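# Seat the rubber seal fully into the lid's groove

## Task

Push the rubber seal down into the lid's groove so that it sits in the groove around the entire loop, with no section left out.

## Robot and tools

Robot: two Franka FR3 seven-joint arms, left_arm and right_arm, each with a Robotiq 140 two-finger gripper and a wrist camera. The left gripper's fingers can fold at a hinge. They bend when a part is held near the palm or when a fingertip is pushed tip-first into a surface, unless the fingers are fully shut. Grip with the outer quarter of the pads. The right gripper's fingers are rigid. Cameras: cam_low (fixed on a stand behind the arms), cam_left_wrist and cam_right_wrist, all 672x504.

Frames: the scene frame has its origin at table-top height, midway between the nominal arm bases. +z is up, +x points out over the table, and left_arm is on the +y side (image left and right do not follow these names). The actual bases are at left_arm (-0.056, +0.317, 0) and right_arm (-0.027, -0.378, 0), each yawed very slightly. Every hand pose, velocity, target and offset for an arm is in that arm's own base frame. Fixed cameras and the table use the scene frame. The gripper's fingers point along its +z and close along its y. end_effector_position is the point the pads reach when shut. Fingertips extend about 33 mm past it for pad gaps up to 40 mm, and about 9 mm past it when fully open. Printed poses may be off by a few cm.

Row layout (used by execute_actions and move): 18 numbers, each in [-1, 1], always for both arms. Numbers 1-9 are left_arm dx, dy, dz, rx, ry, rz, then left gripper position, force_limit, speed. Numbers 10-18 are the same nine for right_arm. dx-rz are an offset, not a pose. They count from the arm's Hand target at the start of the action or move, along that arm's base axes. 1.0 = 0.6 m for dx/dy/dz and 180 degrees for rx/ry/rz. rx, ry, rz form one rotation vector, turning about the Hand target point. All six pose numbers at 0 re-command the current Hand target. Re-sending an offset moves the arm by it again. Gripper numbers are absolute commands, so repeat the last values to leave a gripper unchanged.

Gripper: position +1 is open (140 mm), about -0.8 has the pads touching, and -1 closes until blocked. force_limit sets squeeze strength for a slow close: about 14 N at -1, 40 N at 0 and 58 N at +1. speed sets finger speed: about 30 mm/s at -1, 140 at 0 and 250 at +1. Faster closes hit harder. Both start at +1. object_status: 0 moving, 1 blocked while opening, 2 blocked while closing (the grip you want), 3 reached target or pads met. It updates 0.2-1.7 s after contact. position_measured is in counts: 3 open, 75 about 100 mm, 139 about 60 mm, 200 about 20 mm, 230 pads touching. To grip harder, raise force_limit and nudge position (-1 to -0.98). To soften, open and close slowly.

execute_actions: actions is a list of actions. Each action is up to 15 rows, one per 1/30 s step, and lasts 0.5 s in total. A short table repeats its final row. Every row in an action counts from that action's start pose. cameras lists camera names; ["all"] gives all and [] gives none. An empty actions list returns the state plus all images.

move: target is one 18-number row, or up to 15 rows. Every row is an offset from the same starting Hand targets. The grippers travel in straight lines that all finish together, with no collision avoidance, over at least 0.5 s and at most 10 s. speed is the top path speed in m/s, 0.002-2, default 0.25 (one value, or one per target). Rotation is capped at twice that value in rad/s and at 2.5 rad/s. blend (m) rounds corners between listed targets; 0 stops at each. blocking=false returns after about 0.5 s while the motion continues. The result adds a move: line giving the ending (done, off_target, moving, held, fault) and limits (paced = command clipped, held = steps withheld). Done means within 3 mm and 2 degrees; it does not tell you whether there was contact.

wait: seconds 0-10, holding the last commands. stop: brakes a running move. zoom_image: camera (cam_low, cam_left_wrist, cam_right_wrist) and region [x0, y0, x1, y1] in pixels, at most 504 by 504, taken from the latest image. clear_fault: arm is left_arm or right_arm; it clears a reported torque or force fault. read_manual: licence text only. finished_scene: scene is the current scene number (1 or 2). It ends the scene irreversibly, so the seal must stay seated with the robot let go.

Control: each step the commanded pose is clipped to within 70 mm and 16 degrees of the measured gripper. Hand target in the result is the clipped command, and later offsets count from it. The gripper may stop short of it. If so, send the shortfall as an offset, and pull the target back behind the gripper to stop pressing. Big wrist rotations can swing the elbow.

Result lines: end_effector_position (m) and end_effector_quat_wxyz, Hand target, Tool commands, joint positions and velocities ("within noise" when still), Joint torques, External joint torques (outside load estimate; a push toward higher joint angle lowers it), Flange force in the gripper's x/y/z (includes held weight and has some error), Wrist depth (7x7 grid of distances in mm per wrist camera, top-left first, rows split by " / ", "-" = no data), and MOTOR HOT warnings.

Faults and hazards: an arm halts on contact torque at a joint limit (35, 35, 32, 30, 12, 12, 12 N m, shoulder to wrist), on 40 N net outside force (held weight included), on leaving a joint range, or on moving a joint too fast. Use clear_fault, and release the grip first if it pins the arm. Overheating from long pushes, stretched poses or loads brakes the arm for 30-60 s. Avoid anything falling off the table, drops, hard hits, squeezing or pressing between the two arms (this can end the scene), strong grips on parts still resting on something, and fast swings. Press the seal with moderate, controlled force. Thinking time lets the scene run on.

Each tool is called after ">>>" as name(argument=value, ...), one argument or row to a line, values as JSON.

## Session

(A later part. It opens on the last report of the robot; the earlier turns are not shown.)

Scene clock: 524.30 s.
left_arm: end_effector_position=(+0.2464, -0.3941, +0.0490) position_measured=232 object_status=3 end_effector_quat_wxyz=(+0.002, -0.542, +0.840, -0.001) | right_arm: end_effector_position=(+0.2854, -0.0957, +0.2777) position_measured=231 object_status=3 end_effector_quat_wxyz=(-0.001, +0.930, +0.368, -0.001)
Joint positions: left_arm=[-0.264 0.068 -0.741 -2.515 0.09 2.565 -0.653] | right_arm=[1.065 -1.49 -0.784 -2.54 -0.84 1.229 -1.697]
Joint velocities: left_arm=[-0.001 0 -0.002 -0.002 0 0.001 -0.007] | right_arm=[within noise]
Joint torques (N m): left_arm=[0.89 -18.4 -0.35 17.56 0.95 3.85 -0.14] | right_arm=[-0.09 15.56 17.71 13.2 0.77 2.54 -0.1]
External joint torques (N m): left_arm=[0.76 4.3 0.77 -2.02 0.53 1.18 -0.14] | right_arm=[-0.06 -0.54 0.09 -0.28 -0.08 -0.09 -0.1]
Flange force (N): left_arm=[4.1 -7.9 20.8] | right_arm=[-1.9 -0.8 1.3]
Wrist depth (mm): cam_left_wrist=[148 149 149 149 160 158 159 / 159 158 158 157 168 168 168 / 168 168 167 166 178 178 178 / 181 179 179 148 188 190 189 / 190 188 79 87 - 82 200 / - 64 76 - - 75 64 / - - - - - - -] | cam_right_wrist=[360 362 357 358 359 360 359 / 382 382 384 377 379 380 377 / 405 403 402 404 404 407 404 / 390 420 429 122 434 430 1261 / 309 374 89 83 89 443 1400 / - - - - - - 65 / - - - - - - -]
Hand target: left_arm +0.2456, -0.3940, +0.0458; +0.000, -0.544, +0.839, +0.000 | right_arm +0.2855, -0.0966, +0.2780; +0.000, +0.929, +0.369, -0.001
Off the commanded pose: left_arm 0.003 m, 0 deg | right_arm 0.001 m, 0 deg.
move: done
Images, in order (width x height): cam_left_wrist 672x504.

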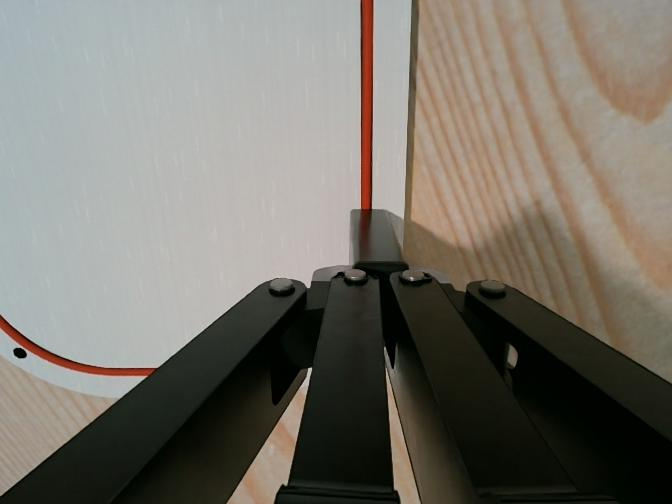

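>>> move(
  target=[
    [0, 0, 0.018, 0, 0, 0, -1, -1, -0.3, 0,0,0,0,0,0,-0.81,-1,0.2],
    [-0.015, -0.0372, 0.018, 0, 0, 0, -1, -1, -0.3, 0,0,0,0,0,0,-0.81,-1,0.2],
    [-0.015, -0.0372, 0, 0, 0, 0, -1, -1, -0.3, 0,0,0,0,0,0,-0.81,-1,0.2],
  ],
  speed=[0.08, 0.2, 0.03],
  cameras=[],
)

>>> move(
  target=[
    [0, 0, 0.018, 0, 0, 0, -1, -1, -0.3, 0,0,0,0,0,0,-0.81,-1,0.2],
    [-0.0165, -0.0365, 0.018, 0, 0, 0, -1, -1, -0.3, 0,0,0,0,0,0,-0.81,-1,0.2],
    [-0.0165, -0.0365, 0, 0, 0, 0, -1, -1, -0.3, 0,0,0,0,0,0,-0.81,-1,0.2],
  ],
  speed=[0.08, 0.2, 0.03],
  cameras=["cam_left_wrist"],
)

>>> zoom_image(
  camera="cam_left_wrist",
  region=[260, 60, 460, 260],
)

Scene clock: 527.07 s.
left_arm: end_effector_position=(+0.2377, -0.4165, +0.0491) position_measured=232 object_status=3 end_effector_quat_wxyz=(+0.002, -0.542, +0.841, -0.001) | right_arm: end_effector_position=(+0.2854, -0.0957, +0.2777) position_measured=231 object_status=3 end_effector_quat_wxyz=(-0.001, +0.930, +0.368, -0.001)
Joint positions: left_arm=[-0.307 0.115 -0.734 -2.466 0.145 2.548 -0.732] | right_arm=[1.065 -1.49 -0.784 -2.54 -0.84 1.229 -1.697]
Joint velocities: left_arm=[0.001 0 0 -0.001 0.001 0.001 -0.006] | right_arm=[within noise]
Joint torques (N m): left_arm=[0.45 -19.19 -1.13 17.74 0.86 3.93 -0.28] | right_arm=[-0.09 15.55 17.68 13.19 0.76 2.55 -0.17]
External joint torques (N m): left_arm=[0.54 5.04 1.12 -1.93 0.41 1.27 -0.28] | right_arm=[-0.12 -0.58 0.05 -0.22 -0.09 -0.09 -0.17]
Flange force (N): left_arm=[5.9 -8.9 22.5] | right_arm=[-2.1 -0.5 1.4]
Wrist depth (mm): cam_left_wrist=[148 149 149 149 158 158 159 / 159 158 159 157 168 168 168 / 168 168 167 166 180 178 178 / 182 178 179 147 188 190 190 / 191 188 79 87 - 81 200 / - 64 76 - - 75 64 / - - - - - - -] | cam_right_wrist=[367 359 359 358 359 359 357 / 381 382 380 381 377 379 379 / 402 404 406 404 405 407 404 / 389 417 434 122 432 435 1306 / 308 376 89 83 89 90 1322 / - - - - - - 62 / - - - - - - -]
Hand target: left_arm +0.2366, -0.4163, +0.0458; +0.000, -0.544, +0.839, +0.000 | right_arm +0.2855, -0.0966, +0.2780; +0.000, +0.929, +0.369, -0.001
Off the commanded pose: left_arm 0.004 m, 0 deg | right_arm 0.001 m, 0 deg.
move: off_target (left_arm)
No camera images: "cameras" was empty.

Scene clock: 529.57 s.
left_arm: end_effector_position=(+0.2278, -0.4384, +0.0493) position_measured=232 object_status=3 end_effector_quat_wxyz=(+0.002, -0.542, +0.840, -0.001) | right_arm: end_effector_position=(+0.2854, -0.0957, +0.2777) position_measured=231 object_status=3 end_effector_quat_wxyz=(-0.001, +0.930, +0.368, -0.001)
Joint positions: left_arm=[-0.361 0.161 -0.719 -2.415 0.19 2.53 -0.804] | right_arm=[1.065 -1.49 -0.784 -2.54 -0.84 1.229 -1.697]
Joint velocities: left_arm=[0 0 0 0 0.001 0 -0.005] | right_arm=[within noise]
Joint torques (N m): left_arm=[0.3 -20.58 -1.89 17.91 0.89 3.92 -0.25] | right_arm=[-0.07 15.54 17.66 13.19 0.75 2.55 -0.12]
External joint torques (N m): left_arm=[0.35 5.42 1.19 -1.97 0.43 1.26 -0.25] | right_arm=[-0.09 -0.58 0.04 -0.25 -0.1 -0.09 -0.12]
Flange force (N): left_arm=[6.6 -8.5 22.3] | right_arm=[-1.9 -0.6 1.5]
Wrist depth (mm): cam_left_wrist=[148 149 149 149 158 159 158 / - 158 157 158 168 168 167 / 168 167 167 166 178 178 178 / 181 178 179 147 188 190 189 / 189 189 79 87 - 81 200 / - 64 76 - - 75 64 / - - - - - - -] | cam_right_wrist=[360 359 360 358 359 360 358 / 386 380 382 378 379 379 378 / 407 407 404 404 403 404 404 / 393 419 432 122 429 429 1291 / 308 376 89 83 89 449 1409 / - - - - - - 62 / - - - - - - -]
Hand target: left_arm +0.2267, -0.4382, +0.0458; +0.000, -0.544, +0.839, +0.000 | right_arm +0.2855, -0.0966, +0.2780; +0.000, +0.929, +0.369, -0.001
Off the commanded pose: left_arm 0.004 m, 0 deg | right_arm 0.001 m, 0 deg.
move: off_target (left_arm)
Images, in order (width x height): cam_left_wrist 672x504.

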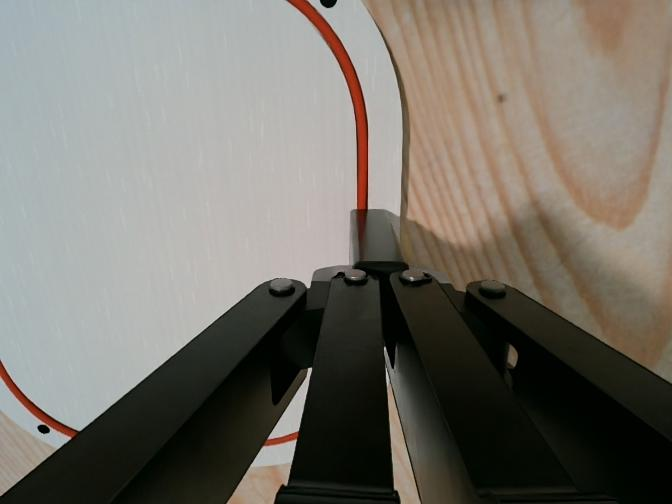

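Scaled by 2.520 from the camera's 672x504 image, which has a finer 960x720 frame.

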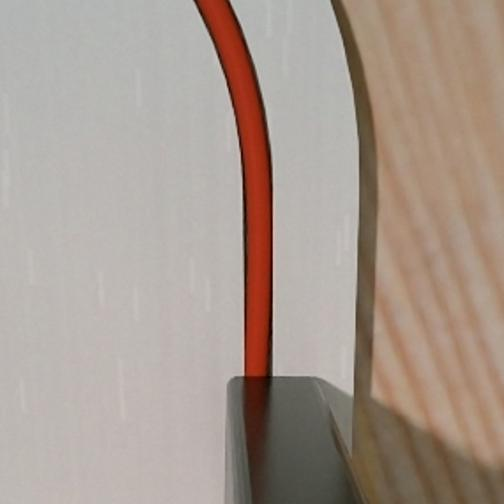

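>>> move(
  target=[
    [0, 0, 0.018, 0, 0, 0, -1, -1, -0.3, 0,0,0,0,0,0,-0.81,-1,0.2],
    [-0.0122, -0.0385, 0.018, 0, 0, 0, -1, -1, -0.3, 0,0,0,0,0,0,-0.81,-1,0.2],
    [-0.0122, -0.0385, 0, 0, 0, 0, -1, -1, -0.3, 0,0,0,0,0,0,-0.81,-1,0.2],
  ],
  speed=[0.08, 0.2, 0.03],
  cameras=["cam_left_wrist"],
)

>>> zoom_image(
  camera="cam_left_wrist",
  region=[260, 60, 460, 260],
)

Scene clock: 532.17 s.
left_arm: end_effector_position=(+0.2208, -0.4617, +0.0494) position_measured=232 object_status=3 end_effector_quat_wxyz=(+0.001, -0.542, +0.840, -0.001) | right_arm: end_effector_position=(+0.2854, -0.0957, +0.2777) position_measured=231 object_status=3 end_effector_quat_wxyz=(-0.001, +0.930, +0.368, -0.001)
Joint positions: left_arm=[-0.42 0.212 -0.695 -2.353 0.234 2.506 -0.868] | right_arm=[1.065 -1.49 -0.784 -2.54 -0.84 1.229 -1.697]
Joint velocities: left_arm=[0 0 0 0.001 0.001 -0.001 -0.006] | right_arm=[within noise]
Joint torques (N m): left_arm=[0.01 -22.78 -2.89 18.04 0.9 3.85 -0.14] | right_arm=[-0.07 15.55 17.68 13.17 0.77 2.54 -0.11]
External joint torques (N m): left_arm=[-0.02 5.31 1.07 -2.11 0.42 1.18 -0.14] | right_arm=[-0.1 -0.5 0.04 -0.25 -0.09 -0.1 -0.1]
Flange force (N): left_arm=[5.9 -6.4 20.0] | right_arm=[-1.8 -0.6 1.3]
Wrist depth (mm): cam_left_wrist=[149 151 148 157 159 159 158 / 158 158 155 157 168 168 167 / 167 168 168 165 179 178 178 / 181 179 179 147 187 189 190 / 191 188 79 87 - 81 200 / - 64 76 - - 75 64 / - - - - - - -] | cam_right_wrist=[358 359 360 360 360 359 357 / 382 380 383 380 376 379 378 / 403 401 406 405 403 406 401 / 388 420 434 122 433 429 1283 / 307 378 89 83 89 440 1400 / - - - - - - - / - - - - - - -]
Hand target: left_arm +0.2193, -0.4613, +0.0458; +0.000, -0.544, +0.839, +0.000 | right_arm +0.2855, -0.0966, +0.2780; +0.000, +0.929, +0.369, -0.001
Off the commanded pose: left_arm 0.004 m, 0 deg | right_arm 0.001 m, 0 deg.
move: off_target (left_arm)
Images, in order (width x height): cam_left_wrist 672x504.

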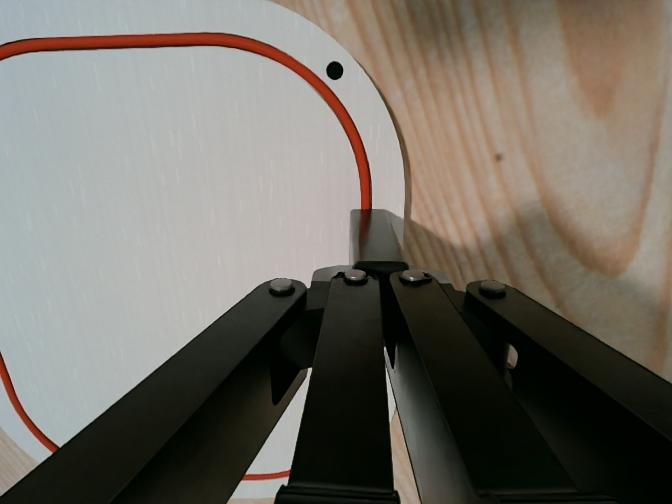

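Scaled by 2.520 from the camera's 672x504 image, which has a finer 960x720 frame.

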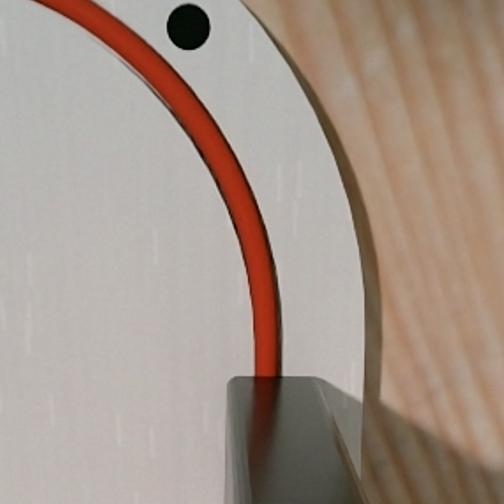

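>>> move(
  target=[
    [0, 0, 0.018, 0, 0, 0, -1, -1, -0.3, 0,0,0,0,0,0,-0.81,-1,0.2],
    [-0.0107, -0.0317, 0.018, 0, 0, 0.061, -1, -1, -0.3, 0,0,0,0,0,0,-0.81,-1,0.2],
    [-0.0107, -0.0317, 0, 0, 0, 0.061, -1, -1, -0.3, 0,0,0,0,0,0,-0.81,-1,0.2],
  ],
  speed=[0.08, 0.25, 0.03],
  cameras=["cam_left_wrist"],
)

>>> zoom_image(
  camera="cam_left_wrist",
  region=[260, 60, 460, 260],
)

Scene clock: 535.40 s.
left_arm: end_effector_position=(+0.2139, -0.4809, +0.0495) position_measured=232 object_status=3 end_effector_quat_wxyz=(+0.001, -0.620, +0.785, -0.002) | right_arm: end_effector_position=(+0.2854, -0.0957, +0.2777) position_measured=231 object_status=3 end_effector_quat_wxyz=(-0.001, +0.930, +0.368, -0.001)
Joint positions: left_arm=[-0.529 0.241 -0.616 -2.302 0.234 2.49 -1.085] | right_arm=[1.065 -1.49 -0.784 -2.54 -0.84 1.229 -1.697]
Joint velocities: left_arm=[-0.001 0 0.003 0 0 0.001 -0.005] | right_arm=[within noise]
Joint torques (N m): left_arm=[0.27 -26.28 -3.14 18.49 0.9 3.61 -0.23] | right_arm=[-0.13 15.51 17.67 13.22 0.74 2.55 -0.12]
External joint torques (N m): left_arm=[0.23 4.33 0.97 -1.76 0.39 0.95 -0.23] | right_arm=[-0.19 -0.62 0.02 -0.22 -0.11 -0.09 -0.12]
Flange force (N): left_arm=[4.7 -3.4 15.1] | right_arm=[-2.2 -0.6 1.6]
Wrist depth (mm): cam_left_wrist=[149 149 152 158 159 159 159 / 159 158 158 158 169 168 167 / 168 168 167 167 176 178 178 / 182 180 179 147 187 189 189 / 192 189 79 87 - 82 200 / - 64 76 - - 75 64 / - - - - - - -] | cam_right_wrist=[360 357 360 359 360 359 356 / 380 380 378 383 379 382 382 / 402 407 406 403 408 402 405 / 391 420 435 122 435 432 1299 / 308 375 89 83 89 451 1373 / - - - - - - 65 / - - - - - - -]
Hand target: left_arm +0.2129, -0.4803, +0.0458; +0.000, -0.621, +0.783, +0.000 | right_arm +0.2855, -0.0966, +0.2780; +0.000, +0.929, +0.369, -0.001
Off the commanded pose: left_arm 0.004 m, 0 deg | right_arm 0.001 m, 0 deg.
move: off_target (left_arm)
Images, in order (width x height): cam_left_wrist 672x504.

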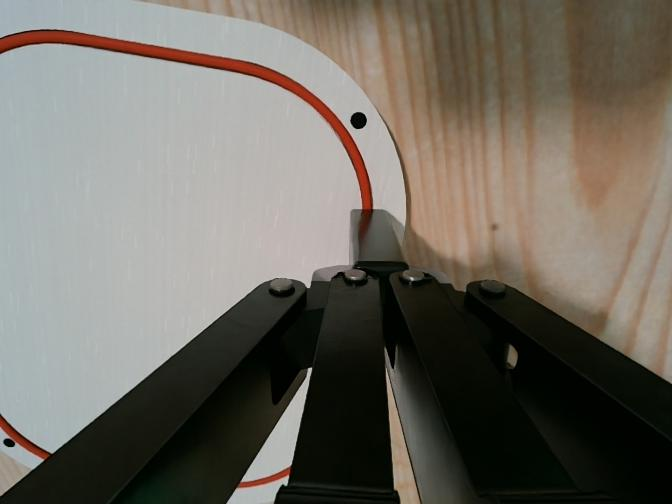

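Scaled by 2.520 from the camera's 672x504 image, which has a finer 960x720 frame.

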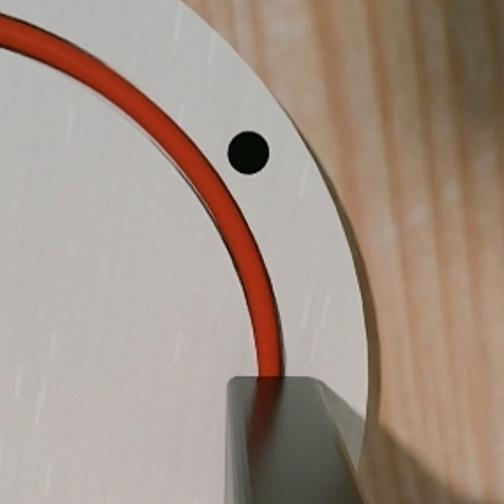

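>>> move(
  target=[
    [0, 0, 0.018, 0, 0, 0, -1, -1, -0.3, 0,0,0,0,0,0,-0.81,-1,0.2],
    [-0.0047, -0.0332, 0.018, 0, 0, 0.089, -1, -1, -0.3, 0,0,0,0,0,0,-0.81,-1,0.2],
    [-0.0047, -0.0332, -0.0008, 0, 0, 0.089, -1, -1, -0.3, 0,0,0,0,0,0,-0.81,-1,0.2],
  ],
  speed=[0.08, 0.25, 0.03],
  cameras=["cam_left_wrist"],
)

>>> zoom_image(
  camera="cam_left_wrist",
  region=[260, 60, 460, 260],
)

Scene clock: 538.70 s.
left_arm: end_effector_position=(+0.2112, -0.5011, +0.0494) position_measured=232 object_status=3 end_effector_quat_wxyz=(+0.000, +0.723, -0.690, +0.002) | right_arm: end_effector_position=(+0.2854, -0.0957, +0.2777) position_measured=231 object_status=3 end_effector_quat_wxyz=(-0.001, +0.930, +0.368, -0.001)
Joint positions: left_arm=[-0.652 0.274 -0.517 -2.241 0.22 2.472 -1.373] | right_arm=[1.065 -1.49 -0.784 -2.54 -0.84 1.229 -1.697]
Joint velocities: left_arm=[0.001 0 0.001 0.001 0.001 0.002 -0.006] | right_arm=[within noise]
Joint torques (N m): left_arm=[0.24 -29.49 -3.33 19.14 0.88 3.5 -0.19] | right_arm=[-0.07 15.54 17.74 13.2 0.75 2.54 -0.17]
External joint torques (N m): left_arm=[0.36 4.19 0.83 -1.4 0.34 0.83 -0.19] | right_arm=[-0.08 -0.6 0.1 -0.23 -0.1 -0.09 -0.17]
Flange force (N): left_arm=[5.1 -2.0 12.7] | right_arm=[-2.1 -0.6 1.3]
Wrist depth (mm): cam_left_wrist=[149 150 151 157 159 158 158 / 159 159 158 159 168 167 167 / 169 169 168 167 178 178 177 / 182 177 179 147 188 190 190 / 192 189 79 87 - 82 200 / - 64 76 - - 75 64 / - - - - - - -] | cam_right_wrist=[363 363 360 359 358 361 359 / 384 385 382 379 382 383 377 / 404 404 408 407 405 405 401 / 388 425 435 122 432 428 1314 / 310 376 89 83 89 446 1427 / - - - - - - 65 / - - - - - - -]
Hand target: left_arm +0.2101, -0.5002, +0.0453; +0.000, +0.725, -0.689, +0.000 | right_arm +0.2855, -0.0966, +0.2780; +0.000, +0.929, +0.369, -0.001
Off the commanded pose: left_arm 0.004 m, 0 deg | right_arm 0.001 m, 0 deg.
move: off_target (left_arm)
Images, in order (width x height): cam_left_wrist 672x504.

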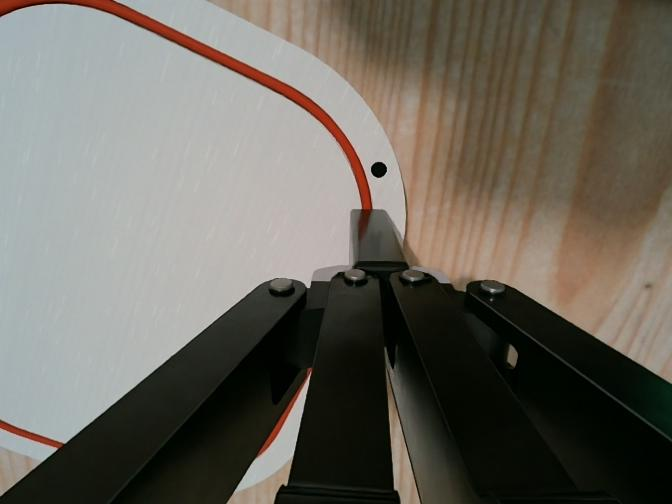

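Scaled by 2.520 from the camera's 672x504 image, which has a finer 960x720 frame.

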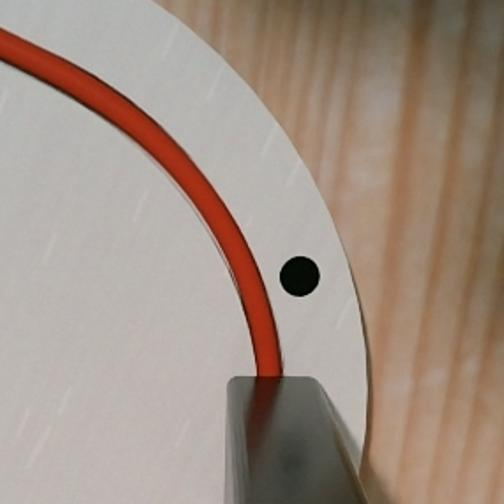

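>>> move(
  target=[
    [0, 0, 0.018, 0, 0, 0, -1, -1, -0.3, 0,0,0,0,0,0,-0.81,-1,0.2],
    [0.0045, -0.0332, 0.018, 0, 0, 0.095, -1, -1, -0.3, 0,0,0,0,0,0,-0.81,-1,0.2],
    [0.0045, -0.0332, -0.001, 0, 0, 0.095, -1, -1, -0.3, 0,0,0,0,0,0,-0.81,-1,0.2],
  ],
  speed=[0.08, 0.25, 0.03],
  cameras=["cam_left_wrist"],
)

>>> zoom_image(
  camera="cam_left_wrist",
  region=[260, 60, 460, 260],
)

Scene clock: 542.00 s.
left_arm: end_effector_position=(+0.2135, -0.5213, +0.0492) position_measured=232 object_status=3 end_effector_quat_wxyz=(+0.001, +0.818, -0.575, +0.002) | right_arm: end_effector_position=(+0.2854, -0.0957, +0.2777) position_measured=231 object_status=3 end_effector_quat_wxyz=(-0.001, +0.930, +0.368, -0.001)
Joint positions: left_arm=[-0.771 0.311 -0.414 -2.171 0.196 2.451 -1.662] | right_arm=[1.065 -1.49 -0.784 -2.54 -0.84 1.229 -1.697]
Joint velocities: left_arm=[-0.001 -0.001 0.001 0 0.001 0.002 -0.007] | right_arm=[within noise]
Joint torques (N m): left_arm=[0.28 -32.24 -3.16 19.42 0.91 3.4 -0.19] | right_arm=[-0.11 15.53 17.75 13.19 0.75 2.53 -0.12]
External joint torques (N m): left_arm=[0.26 4.48 0.56 -1.59 0.34 0.72 -0.19] | right_arm=[-0.07 -0.53 0.1 -0.32 -0.09 -0.11 -0.12]
Flange force (N): left_arm=[4.9 -0.1 11.9] | right_arm=[-1.9 -0.8 1.4]
Wrist depth (mm): cam_left_wrist=[149 150 149 159 159 158 158 / 159 159 158 160 168 168 167 / 165 169 168 166 178 178 177 / 183 179 179 147 187 190 188 / 193 189 79 87 - 82 199 / - 64 76 - - 75 64 / - - - - - - -] | cam_right_wrist=[362 365 357 367 356 361 357 / 377 381 379 380 382 380 382 / 407 407 404 404 404 401 404 / 390 419 434 122 429 429 1275 / 307 376 89 83 89 450 1373 / - - - - - - 65 / - - - - - - -]
Hand target: left_arm +0.2128, -0.5201, +0.0447; +0.000, +0.819, -0.574, +0.000 | right_arm +0.2855, -0.0966, +0.2780; +0.000, +0.929, +0.369, -0.001
Off the commanded pose: left_arm 0.005 m, 0 deg | right_arm 0.001 m, 0 deg.
move: off_target (left_arm)
Images, in order (width x height): cam_left_wrist 672x504.

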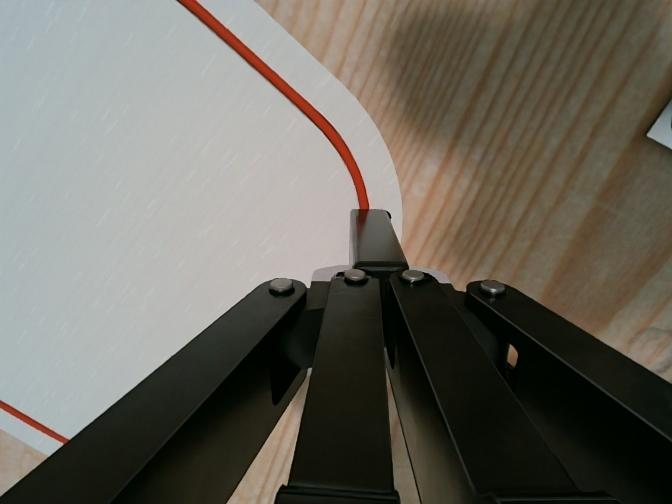

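Scaled by 2.520 from the camera's 672x504 image, which has a finer 960x720 frame.

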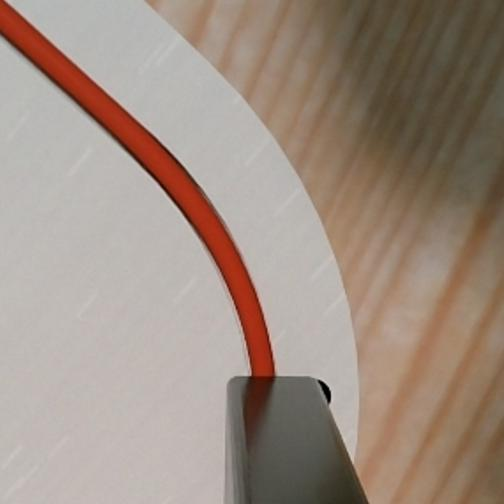

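>>> move(
  target=[
    [0, 0, 0.018, 0, 0, 0, -1, -1, -0.3, 0,0,0,0,0,0,-0.81,-1,0.2],
    [0.0163, -0.0295, 0.018, 0, 0, 0.105, -1, -1, -0.3, 0,0,0,0,0,0,-0.81,-1,0.2],
    [0.0163, -0.0295, -0.0015, 0, 0, 0.105, -1, -1, -0.3, 0,0,0,0,0,0,-0.81,-1,0.2],
  ],
  speed=[0.08, 0.25, 0.03],
  cameras=["cam_left_wrist"],
)

>>> zoom_image(
  camera="cam_left_wrist",
  region=[260, 60, 460, 260],
)

Scene clock: 545.27 s.
left_arm: end_effector_position=(+0.2233, -0.5393, +0.0490) position_measured=232 object_status=3 end_effector_quat_wxyz=(+0.001, +0.901, -0.433, +0.002) | right_arm: end_effector_position=(+0.2854, -0.0957, +0.2777) position_measured=231 object_status=3 end_effector_quat_wxyz=(-0.001, +0.930, +0.368, -0.001)
Joint positions: left_arm=[-0.884 0.349 -0.3 -2.096 0.155 2.429 -1.959] | right_arm=[1.065 -1.49 -0.784 -2.54 -0.84 1.229 -1.697]
Joint velocities: left_arm=[-0.001 0.001 0.003 0 0.002 0.003 -0.004] | right_arm=[within noise]
Joint torques (N m): left_arm=[0.26 -34.55 -2.2 19.67 0.91 3.49 -0.17] | right_arm=[-0.13 15.53 17.7 13.19 0.75 2.55 -0.12]
External joint torques (N m): left_arm=[0.17 4.88 0.73 -1.61 0.31 0.84 -0.17] | right_arm=[-0.19 -0.62 0.09 -0.22 -0.11 -0.09 -0.12]
Flange force (N): left_arm=[4.9 1.5 12.1] | right_arm=[-2.3 -0.7 1.5]
Wrist depth (mm): cam_left_wrist=[- 150 150 156 159 158 157 / 160 159 158 159 168 167 166 / 170 169 168 167 178 178 177 / 183 180 180 147 188 190 189 / 193 190 79 87 - 82 199 / - 64 76 - - 75 64 / - - - - - - -] | cam_right_wrist=[339 361 361 357 359 359 357 / 382 383 382 382 383 377 379 / 406 407 405 406 404 402 399 / 391 423 432 122 432 433 1291 / 307 372 89 83 89 450 1391 / - - - - - - 65 / - - - - - - -]
Hand target: left_arm +0.2226, -0.5378, +0.0438; +0.000, +0.902, -0.432, +0.000 | right_arm +0.2855, -0.0966, +0.2780; +0.000, +0.929, +0.369, -0.001
Off the commanded pose: left_arm 0.005 m, 0 deg | right_arm 0.001 m, 0 deg.
move: off_target (left_arm)
Images, in order (width x height): cam_left_wrist 672x504.

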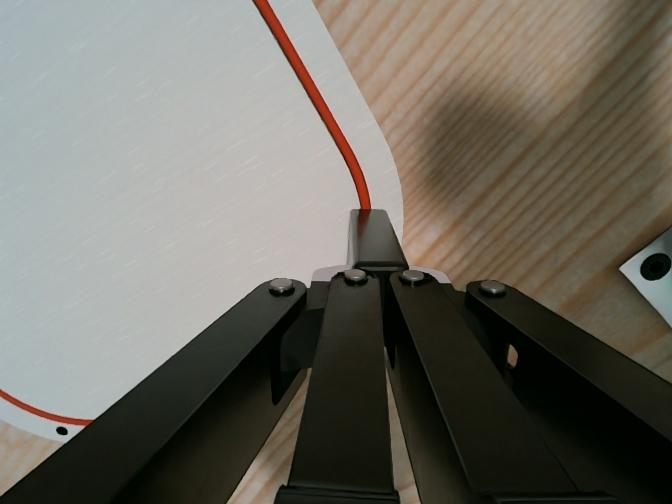

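Scaled by 2.520 from the camera's 672x504 image, which has a finer 960x720 frame.

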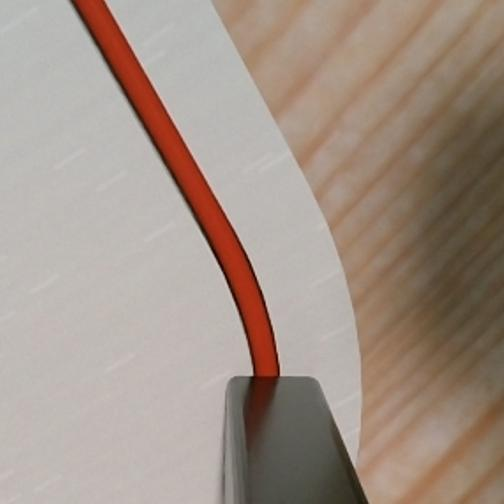

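>>> move(
  target=[
    [0, 0, 0.018, 0, 0, 0, -1, -1, -0.3, 0,0,0,0,0,0,-0.81,-1,0.2],
    [0.0238, -0.0237, 0.018, 0, 0, 0.111, -1, -1, -0.3, 0,0,0,0,0,0,-0.81,-1,0.2],
    [0.0238, -0.0237, -0.0015, 0, 0, 0.111, -1, -1, -0.3, 0,0,0,0,0,0,-0.81,-1,0.2],
  ],
  speed=[0.08, 0.25, 0.03],
  cameras=["cam_left_wrist"],
)

>>> zoom_image(
  camera="cam_left_wrist",
  region=[260, 60, 460, 260],
)

Scene clock: 548.47 s.
left_arm: end_effector_position=(+0.2379, -0.5536, +0.0487) position_measured=232 object_status=3 end_effector_quat_wxyz=(+0.002, +0.963, -0.271, +0.002) | right_arm: end_effector_position=(+0.2854, -0.0957, +0.2777) position_measured=231 object_status=3 end_effector_quat_wxyz=(-0.001, +0.930, +0.368, -0.001)
Joint positions: left_arm=[-0.989 0.386 -0.182 -2.024 0.103 2.407 -2.256] | right_arm=[1.065 -1.49 -0.784 -2.54 -0.84 1.229 -1.697]
Joint velocities: left_arm=[0 0 0 0 0 0.004 -0.007] | right_arm=[within noise]
Joint torques (N m): left_arm=[0.07 -36.5 -1.39 19.87 0.57 3.42 -0.21] | right_arm=[-0.06 15.51 17.72 13.23 0.75 2.55 -0.12]
External joint torques (N m): left_arm=[0.07 5.25 0.5 -1.76 -0.07 0.78 -0.21] | right_arm=[-0.08 -0.57 0.1 -0.17 -0.1 -0.08 -0.12]
Flange force (N): left_arm=[3.9 3.0 11.7] | right_arm=[-1.9 -0.5 1.2]
Wrist depth (mm): cam_left_wrist=[- 150 150 149 159 159 157 / 160 160 158 158 168 168 166 / 170 169 168 167 176 178 176 / 183 180 179 147 187 189 187 / 194 191 79 87 - 82 198 / - 64 76 - - 75 64 / - - - - - - -] | cam_right_wrist=[294 362 358 359 362 358 357 / 384 382 378 379 379 379 381 / 401 402 407 405 405 404 405 / 387 420 438 122 431 429 435 / 308 377 89 83 89 96 1507 / - - - - - - 65 / - - - - - - -]
Hand target: left_arm +0.2369, -0.5521, +0.0429; +0.000, +0.963, -0.269, +0.000 | right_arm +0.2855, -0.0966, +0.2780; +0.000, +0.929, +0.369, -0.001
Off the commanded pose: left_arm 0.006 m, 0 deg | right_arm 0.001 m, 0 deg.
move: off_target (left_arm)
Images, in order (width x height): cam_left_wrist 672x504.

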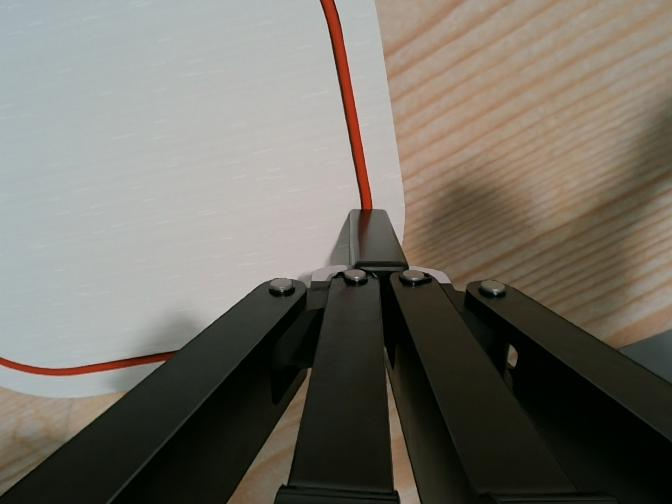

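Scaled by 2.520 from the camera's 672x504 image, which has a finer 960x720 frame.

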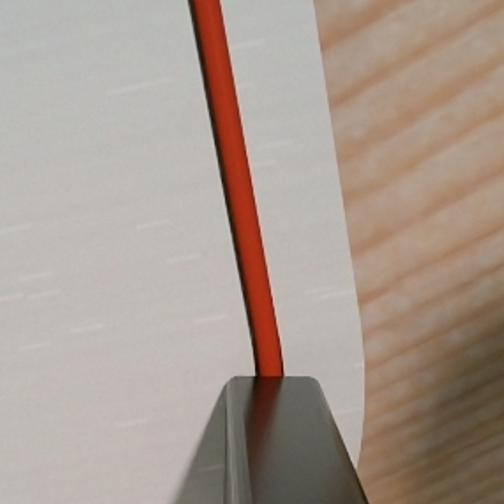

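>>> move(
  target=[
    [0, 0, 0.018, 0, 0, 0, -1, -1, -0.3, 0,0,0,0,0,0,-0.81,-1,0.2],
    [0.03, -0.0148, 0.018, 0, 0, 0.044, -1, -1, -0.3, 0,0,0,0,0,0,-0.81,-1,0.2],
    [0.03, -0.0148, -0.002, 0, 0, 0.044, -1, -1, -0.3, 0,0,0,0,0,0,-0.81,-1,0.2],
  ],
  speed=[0.08, 0.25, 0.03],
  cameras=["cam_left_wrist"],
)

>>> zoom_image(
  camera="cam_left_wrist",
  region=[260, 60, 460, 260],
)

Scene clock: 580.87 s.
left_arm: end_effector_position=(+0.2564, -0.5624, +0.0486) position_measured=232 object_status=3 end_effector_quat_wxyz=(+0.002, +0.979, -0.204, +0.002) | right_arm: end_effector_position=(+0.2854, -0.0957, +0.2777) position_measured=231 object_status=3 end_effector_quat_wxyz=(-0.001, +0.930, +0.368, -0.001)
Joint positions: left_arm=[-1.011 0.423 -0.139 -1.962 0.085 2.385 -2.36] | right_arm=[1.065 -1.49 -0.784 -2.54 -0.84 1.229 -1.697]
Joint velocities: left_arm=[0.001 0.001 0 0 0.001 0.005 -0.005] | right_arm=[within noise]
Joint torques (N m): left_arm=[0.08 -37.17 -1.14 19.95 0.58 3.64 -0.23] | right_arm=[-0.05 15.55 17.72 13.23 0.75 2.54 -0.13]
External joint torques (N m): left_arm=[0.01 6.23 0.29 -2.01 -0.07 1 -0.23] | right_arm=[0.01 -0.5 0.1 -0.31 -0.08 -0.1 -0.13]
Flange force (N): left_arm=[4.1 4.3 13.4] | right_arm=[-1.7 -0.7 1.3]
Wrist depth (mm): cam_left_wrist=[- 150 150 149 159 157 158 / 160 160 158 158 167 167 167 / 170 169 168 167 176 178 177 / 184 181 180 130 187 188 188 / 194 190 79 87 - 82 198 / - 64 76 - - 75 64 / - - - - - - -] | cam_right_wrist=[260 360 359 359 356 356 360 / 385 383 382 382 380 377 379 / 405 403 403 406 400 402 400 / 390 423 441 122 426 433 1268 / 307 373 89 83 89 445 1339 / - - - - - - 65 / - - - - - - -]
Hand target: left_arm +0.2549, -0.5609, +0.0417; +0.000, +0.980, -0.201, +0.000 | right_arm +0.2855, -0.0966, +0.2780; +0.000, +0.929, +0.369, -0.001
Off the commanded pose: left_arm 0.007 m, 0 deg | right_arm 0.001 m, 0 deg.
move: off_target (left_arm)
Images, in order (width x height): cam_left_wrist 672x504.

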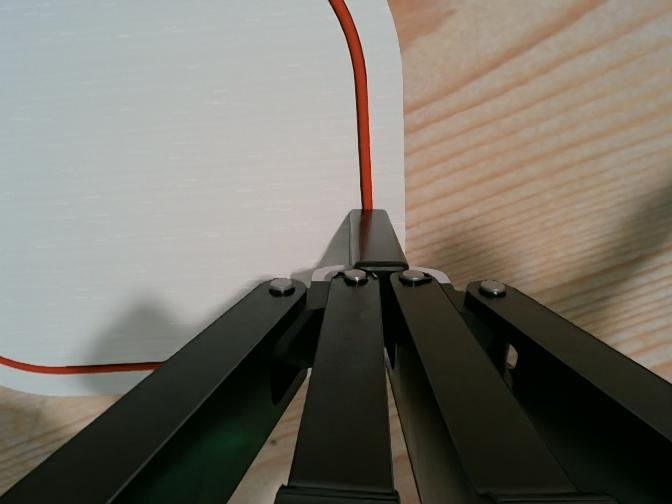

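Scaled by 2.520 from the camera's 672x504 image, which has a finer 960x720 frame.

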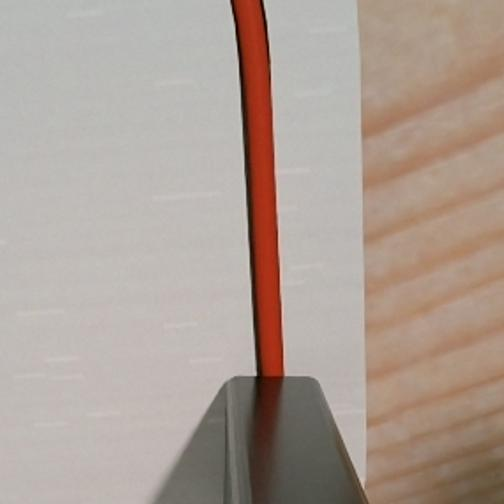

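>>> move(
  target=[
    [0, 0, 0.06, 0, 0, 0, -1, -1, -0.3, 0,0,0,0,0,0,-0.81,-1,0.2],
    [0.08, 0.10, 0.16, 0, 0, -0.1, -1, -1, -0.3, 0,0,0,0,0,0,-0.81,-1,0.2],
    [0.248, 0.2753, 0.12, 0, 0, -0.23, -1, -1, -0.3, 0,0,0,0,0,0,-0.81,-1,0.2],
    [0.248, 0.2753, 0.06, 0, 0, -0.23, -1, -1, -0.3, 0,0,0,0,0,0,-0.81,-1,0.2],
  ],
  speed=[0.1, 0.3, 0.3, 0.1],
  blend=[0.005, 0.03, 0.01, 0],
  cameras=["cam_left_wrist"],
)

>>> zoom_image(
  camera="cam_left_wrist",
  region=[260, 60, 460, 260],
)

Scene clock: 584.80 s.
left_arm: end_effector_position=(+0.4042, -0.3953, +0.0787) position_measured=232 object_status=3 end_effector_quat_wxyz=(-0.002, +0.846, -0.533, +0.001) | right_arm: end_effector_position=(+0.2854, -0.0957, +0.2777) position_measured=231 object_status=3 end_effector_quat_wxyz=(-0.001, +0.930, +0.368, -0.001)
Joint positions: left_arm=[-0.563 0.242 -0.217 -2.151 0.081 2.387 -1.28] | right_arm=[1.065 -1.49 -0.784 -2.54 -0.84 1.229 -1.697]
Joint velocities: left_arm=[0 0.001 -0.002 -0.001 0 0 0.006] | right_arm=[within noise]
Joint torques (N m): left_arm=[1.16 -35.97 -1.93 21.31 0.27 2.99 0.31] | right_arm=[-0.03 15.6 17.71 13.22 0.75 2.55 -0.14]
External joint torques (N m): left_arm=[1.24 1.18 -0.41 -0.42 -0.31 0.34 0.31] | right_arm=[-0.04 -0.5 0.11 -0.26 -0.09 -0.09 -0.14]
Flange force (N): left_arm=[-0.4 -1.8 2.4] | right_arm=[-1.8 -0.6 1.2]
Wrist depth (mm): cam_left_wrist=[188 187 187 185 177 175 174 / 198 201 198 193 185 185 184 / 212 211 210 200 195 195 196 / 227 224 222 130 203 210 206 / 242 238 79 87 - 81 223 / - 64 76 - - 75 64 / - - - - - - -] | cam_right_wrist=[362 358 359 359 357 357 358 / 378 383 382 381 380 382 376 / 404 406 407 407 404 403 401 / 392 420 432 122 427 435 1261 / 309 376 89 83 89 448 1400 / - - - - - - 62 / - - - - - - -]
Hand target: left_arm +0.4037, -0.3958, +0.0777; +0.000, +0.845, -0.535, +0.000 | right_arm +0.2855, -0.0966, +0.2780; +0.000, +0.929, +0.369, -0.001
Off the commanded pose: left_arm 0.001 m, 0 deg | right_arm 0.001 m, 0 deg.
move: done; limits=paced
Images, in order (width x height): cam_left_wrist 672x504.

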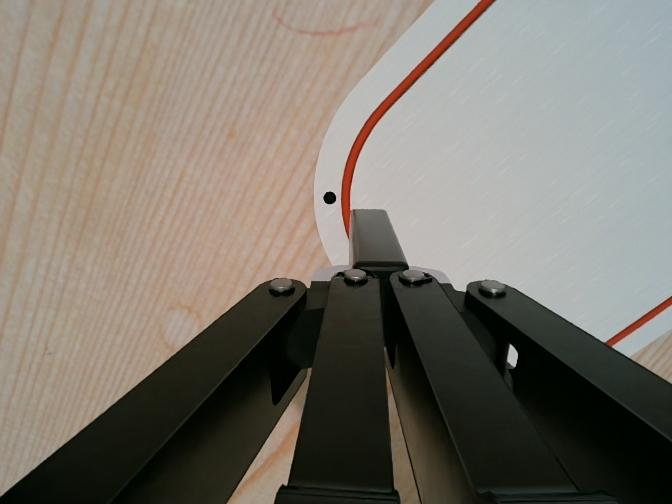

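Scaled by 2.520 from the camera's 672x504 image, which has a finer 960x720 frame.

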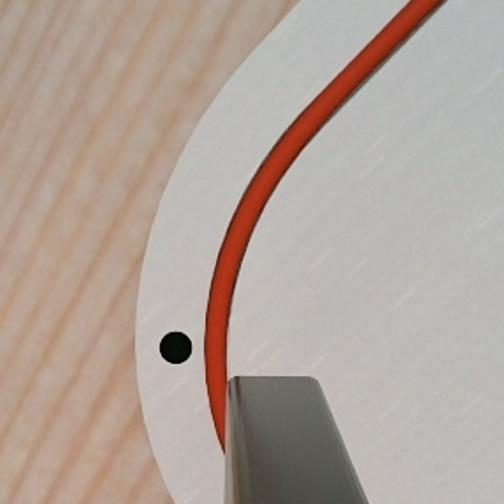

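>>> move(
  target=[
    [0.0227, -0.0047, -0.035, 0, 0, 0.011, -1, -1, -0.3, 0,0,0,0,0,0,-0.81,-1,0.2],
    [0.0227, -0.0047, -0.0587, 0, 0, 0.011, -1, -1, -0.3, 0,0,0,0,0,0,-0.81,-1,0.2],
  ],
  speed=[0.1, 0.03],
  cameras=["cam_left_wrist"],
)

>>> zoom_image(
  camera="cam_left_wrist",
  region=[260, 60, 460, 260],
)

Scene clock: 587.00 s.
left_arm: end_effector_position=(+0.4184, -0.4004, +0.0486) position_measured=232 object_status=3 end_effector_quat_wxyz=(+0.001, +0.853, -0.521, +0.003) | right_arm: end_effector_position=(+0.2854, -0.0957, +0.2777) position_measured=231 object_status=3 end_effector_quat_wxyz=(-0.001, +0.930, +0.368, -0.001)
Joint positions: left_arm=[-0.574 0.328 -0.192 -2.117 0.094 2.444 -1.301] | right_arm=[1.065 -1.49 -0.784 -2.54 -0.84 1.229 -1.697]
Joint velocities: left_arm=[0 0.001 0.002 0 0 0.005 -0.002] | right_arm=[within noise]
Joint torques (N m): left_arm=[0.45 -33.63 -0.87 19.32 0.93 3.55 -0.27] | right_arm=[-0.08 15.47 17.72 13.25 0.75 2.56 -0.13]
External joint torques (N m): left_arm=[0.39 5.72 0.79 -1.79 0.38 0.89 -0.27] | right_arm=[-0.05 -0.61 0.11 -0.23 -0.1 -0.07 -0.13]
Flange force (N): left_arm=[5.7 -2.1 13.7] | right_arm=[-2.0 -0.7 1.3]
Wrist depth (mm): cam_left_wrist=[161 161 161 160 158 148 148 / 170 170 169 169 160 156 157 / 180 180 180 175 167 166 166 / 193 192 191 147 175 178 178 / 206 203 79 87 - 81 188 / - 64 76 - - 75 - / - - - - - - -] | cam_right_wrist=[366 357 362 358 360 357 355 / 378 382 379 380 382 380 377 / 401 404 405 407 400 407 403 / 390 419 431 122 431 431 1239 / 309 375 89 83 89 449 1382 / - - - - - - 65 / - - - - - - -]
Hand target: left_arm +0.4173, -0.3986, +0.0425; +0.000, +0.854, -0.520, +0.000 | right_arm +0.2855, -0.0966, +0.2780; +0.000, +0.929, +0.369, -0.001
Off the commanded pose: left_arm 0.006 m, 0 deg | right_arm 0.001 m, 0 deg.
move: off_target (left_arm)
Images, in order (width x height): cam_left_wrist 672x504.

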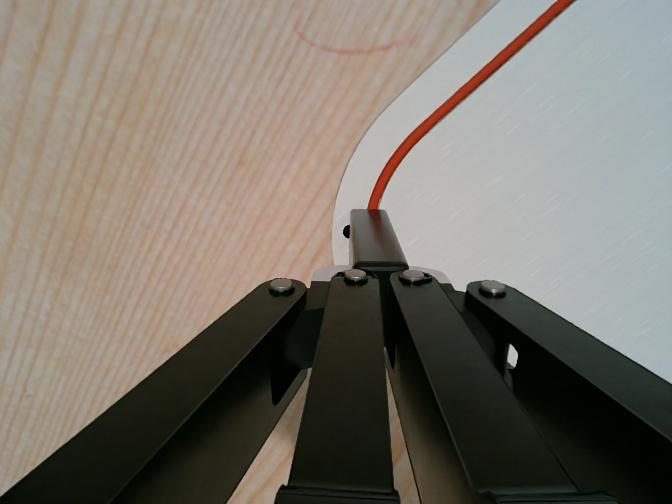

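Scaled by 2.520 from the camera's 672x504 image, which has a finer 960x720 frame.

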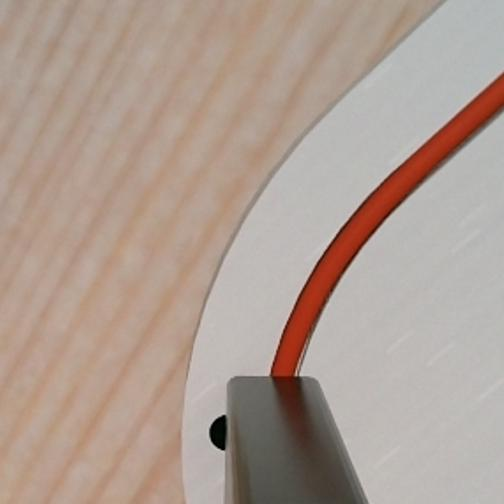

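>>> move(
  target=[
    [0, 0, 0.03, 0, 0, 0, -1, -1, -0.3, 0,0,0,0,0,0,-0.81,-1,0.2],
    [-0.0315, 0.0328, 0.0375, 0, 0, 0.117, -1, -1, -0.3, 0,0,0,0,0,0,-0.81,-1,0.2],
  ],
  speed=[0.1, 0.25],
  cameras=["cam_left_wrist"],
)

>>> zoom_image(
  camera="cam_left_wrist",
  region=[260, 60, 460, 260],
)

Scene clock: 590.33 s.
left_arm: end_effector_position=(+0.3980, -0.3785, +0.0642) position_measured=232 object_status=3 end_effector_quat_wxyz=(+0.000, +0.934, -0.358, -0.001) | right_arm: end_effector_position=(+0.2854, -0.0957, +0.2777) position_measured=231 object_status=3 end_effector_quat_wxyz=(-0.001, +0.930, +0.368, -0.001)
Joint positions: left_arm=[-0.651 0.226 -0.11 -2.214 0.038 2.436 -1.625] | right_arm=[1.065 -1.49 -0.784 -2.54 -0.84 1.229 -1.697]
Joint velocities: left_arm=[-0.001 0 0 -0.001 0.001 0.001 -0.007] | right_arm=[within noise]
Joint torques (N m): left_arm=[0.28 -36.22 -0.21 20.32 0.53 3 -0.23] | right_arm=[-0.08 15.55 17.66 13.17 0.76 2.53 -0.15]
External joint torques (N m): left_arm=[0.38 0.51 0.45 -0.93 -0.05 0.33 -0.23] | right_arm=[-0.09 -0.48 0.05 -0.28 -0.09 -0.1 -0.15]
Flange force (N): left_arm=[-2.5 -0.3 2.2] | right_arm=[-1.9 -0.6 1.4]
Wrist depth (mm): cam_left_wrist=[174 174 174 173 170 162 160 / 185 185 184 181 172 173 170 / 196 196 195 189 182 181 181 / 210 209 208 147 192 194 190 / 225 221 79 87 - 81 204 / - 64 76 - - 75 64 / - - - - - - -] | cam_right_wrist=[369 366 363 357 357 358 362 / 380 385 382 381 379 378 378 / 405 407 406 404 401 403 404 / 390 419 435 122 432 435 1291 / 308 372 89 83 89 449 1322 / - - - - - - 65 / - - - - - - -]
Hand target: left_arm +0.3984, -0.3789, +0.0650; +0.000, +0.935, -0.355, +0.000 | right_arm +0.2855, -0.0966, +0.2780; +0.000, +0.929, +0.369, -0.001
Off the commanded pose: left_arm 0.001 m, 0 deg | right_arm 0.001 m, 0 deg.
move: done
Images, in order (width x height): cam_left_wrist 672x504.

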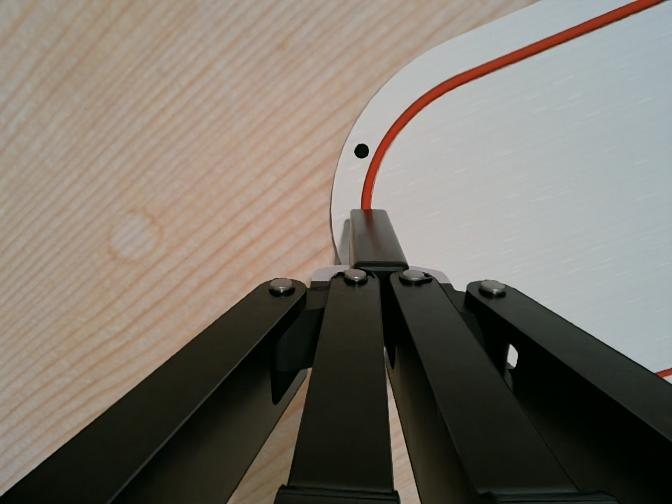

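Scaled by 2.520 from the camera's 672x504 image, which has a finer 960x720 frame.

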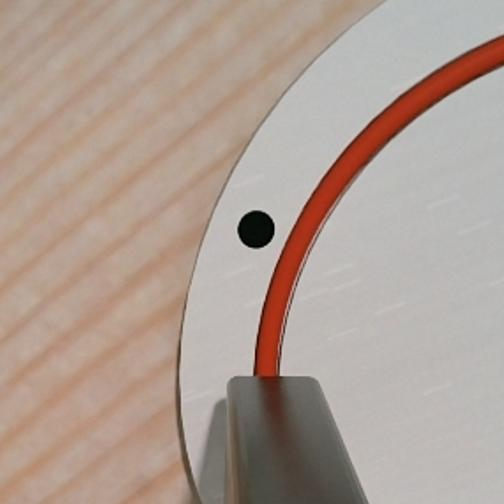

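>>> move(
  target=[
    [0, 0, -0.0375, 0, 0, 0, -1, -1, -0.3, 0,0,0,0,0,0,-0.81,-1,0.2],
  ],
  speed=[0.03],
  cameras=[],
)

Scene clock: 591.70 s.
left_arm: end_effector_position=(+0.3994, -0.3809, +0.0484) position_measured=232 object_status=3 end_effector_quat_wxyz=(+0.002, +0.934, -0.357, +0.003) | right_arm: end_effector_position=(+0.2854, -0.0957, +0.2777) position_measured=231 object_status=3 end_effector_quat_wxyz=(-0.001, +0.930, +0.368, -0.001)
Joint positions: left_arm=[-0.654 0.258 -0.107 -2.22 0.042 2.483 -1.632] | right_arm=[1.065 -1.49 -0.784 -2.54 -0.84 1.229 -1.697]
Joint velocities: left_arm=[0.001 0.002 0.001 -0.001 -0.001 0.004 -0.003] | right_arm=[within noise]
Joint torques (N m): left_arm=[0.5 -31.65 0.02 18.81 0.92 3.48 -0.28] | right_arm=[-0.04 15.49 17.71 13.2 0.76 2.54 -0.08]
External joint torques (N m): left_arm=[0.4 5.66 0.54 -1.99 0.37 0.8 -0.28] | right_arm=[-0.04 -0.62 0.09 -0.26 -0.08 -0.09 -0.08]
Flange force (N): left_arm=[5.4 0.1 13.9] | right_arm=[-1.9 -0.8 1.4]
Wrist depth (mm): cam_left_wrist=[161 161 160 160 158 149 147 / 170 170 169 167 157 157 156 / 181 180 179 175 166 166 165 / 193 192 191 147 175 178 178 / 207 203 79 87 - 82 189 / - 64 76 - - 75 64 / - - - - - - -] | cam_right_wrist=[359 365 358 359 359 359 355 / 382 384 382 379 377 377 380 / 406 404 403 406 404 403 405 / 392 424 433 122 429 430 1306 / 309 376 89 83 89 90 1437 / - - - - - - 65 / - - - - - - -]
Hand target: left_arm +0.3984, -0.3789, +0.0425; +0.000, +0.935, -0.355, +0.000 | right_arm +0.2855, -0.0966, +0.2780; +0.000, +0.929, +0.369, -0.001
Off the commanded pose: left_arm 0.006 m, 0 deg | right_arm 0.001 m, 0 deg.
move: off_target (left_arm)
No camera images: "cameras" was empty.

>>> move(
  target=[
    [0, 0, 0.06, 0, 0, 0, -1, -1, -0.3, 0,0,0,0,0,0,-0.81,-1,0.2],
    [-0.15, 0.0, 0.5, 0, 0, -0.25, -1, -1, -0.3, 0,0,0,0,0,0,-0.81,-1,0.2],
  ],
  speed=[0.1, 0.35],
  blend=[0.01, 0],
  cameras=["cam_left_wrist"],
)

>>> zoom_image(
  camera="cam_left_wrist",
  region=[230, 0, 480, 230],
)

Scene clock: 594.90 s.
left_arm: end_effector_position=(+0.3094, -0.3788, +0.3436) position_measured=232 object_status=3 end_effector_quat_wxyz=(-0.001, +0.730, -0.683, +0.003) | right_arm: end_effector_position=(+0.2854, -0.0957, +0.2777) position_measured=231 object_status=3 end_effector_quat_wxyz=(-0.001, +0.930, +0.368, -0.001)
Joint positions: left_arm=[-0.771 -0.236 -0.105 -2.012 -0.022 1.782 -0.935] | right_arm=[1.065 -1.49 -0.784 -2.54 -0.84 1.229 -1.697]
Joint velocities: left_arm=[0.002 0.001 0 -0.001 0.001 -0.001 0.006] | right_arm=[within noise]
Joint torques (N m): left_arm=[0.25 -23.4 0.74 24.94 0.72 2.44 0.33] | right_arm=[-0.08 15.52 17.69 13.25 0.76 2.56 -0.12]
External joint torques (N m): left_arm=[0.25 1.09 0.17 -0.15 -0.09 -0.24 0.33] | right_arm=[-0.09 -0.59 0.03 -0.21 -0.09 -0.08 -0.12]
Flange force (N): left_arm=[1.7 -2.4 -0.2] | right_arm=[-1.9 -0.5 1.4]
Wrist depth (mm): cam_left_wrist=[425 420 432 413 413 422 424 / 447 448 441 439 438 442 447 / 475 476 474 464 476 474 467 / 501 502 499 121 498 510 500 / 541 526 79 87 - 82 534 / - 64 76 - - 75 64 / - - - - - - -] | cam_right_wrist=[357 363 357 356 360 356 356 / 379 381 383 383 379 379 381 / 401 406 403 407 402 401 404 / 389 424 435 122 431 434 1291 / 308 380 89 83 89 96 1364 / - - - - - - 65 / - - - - - - -]
Hand target: left_arm +0.3084, -0.3789, +0.3425; +0.000, +0.728, -0.686, +0.000 | right_arm +0.2855, -0.0966, +0.2780; +0.000, +0.929, +0.369, -0.001
Off the commanded pose: left_arm 0.002 m, 1 deg | right_arm 0.001 m, 0 deg.
move: done
Images, in order (width x height): cam_left_wrist 672x504.

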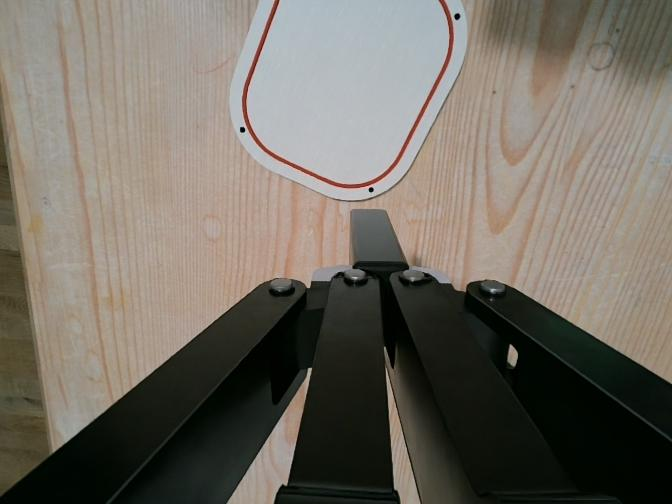

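Scaled by 2.016 from the camera's 672x504 image, which has a finer 960x720 frame.

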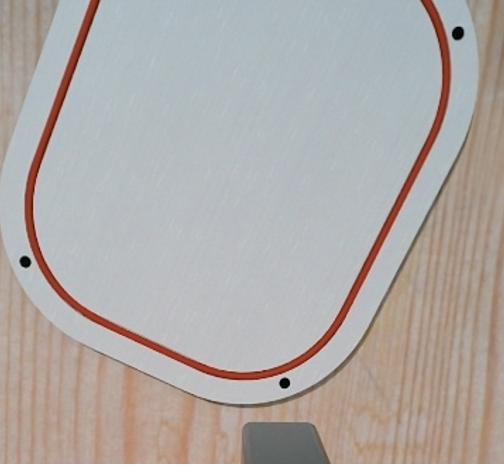

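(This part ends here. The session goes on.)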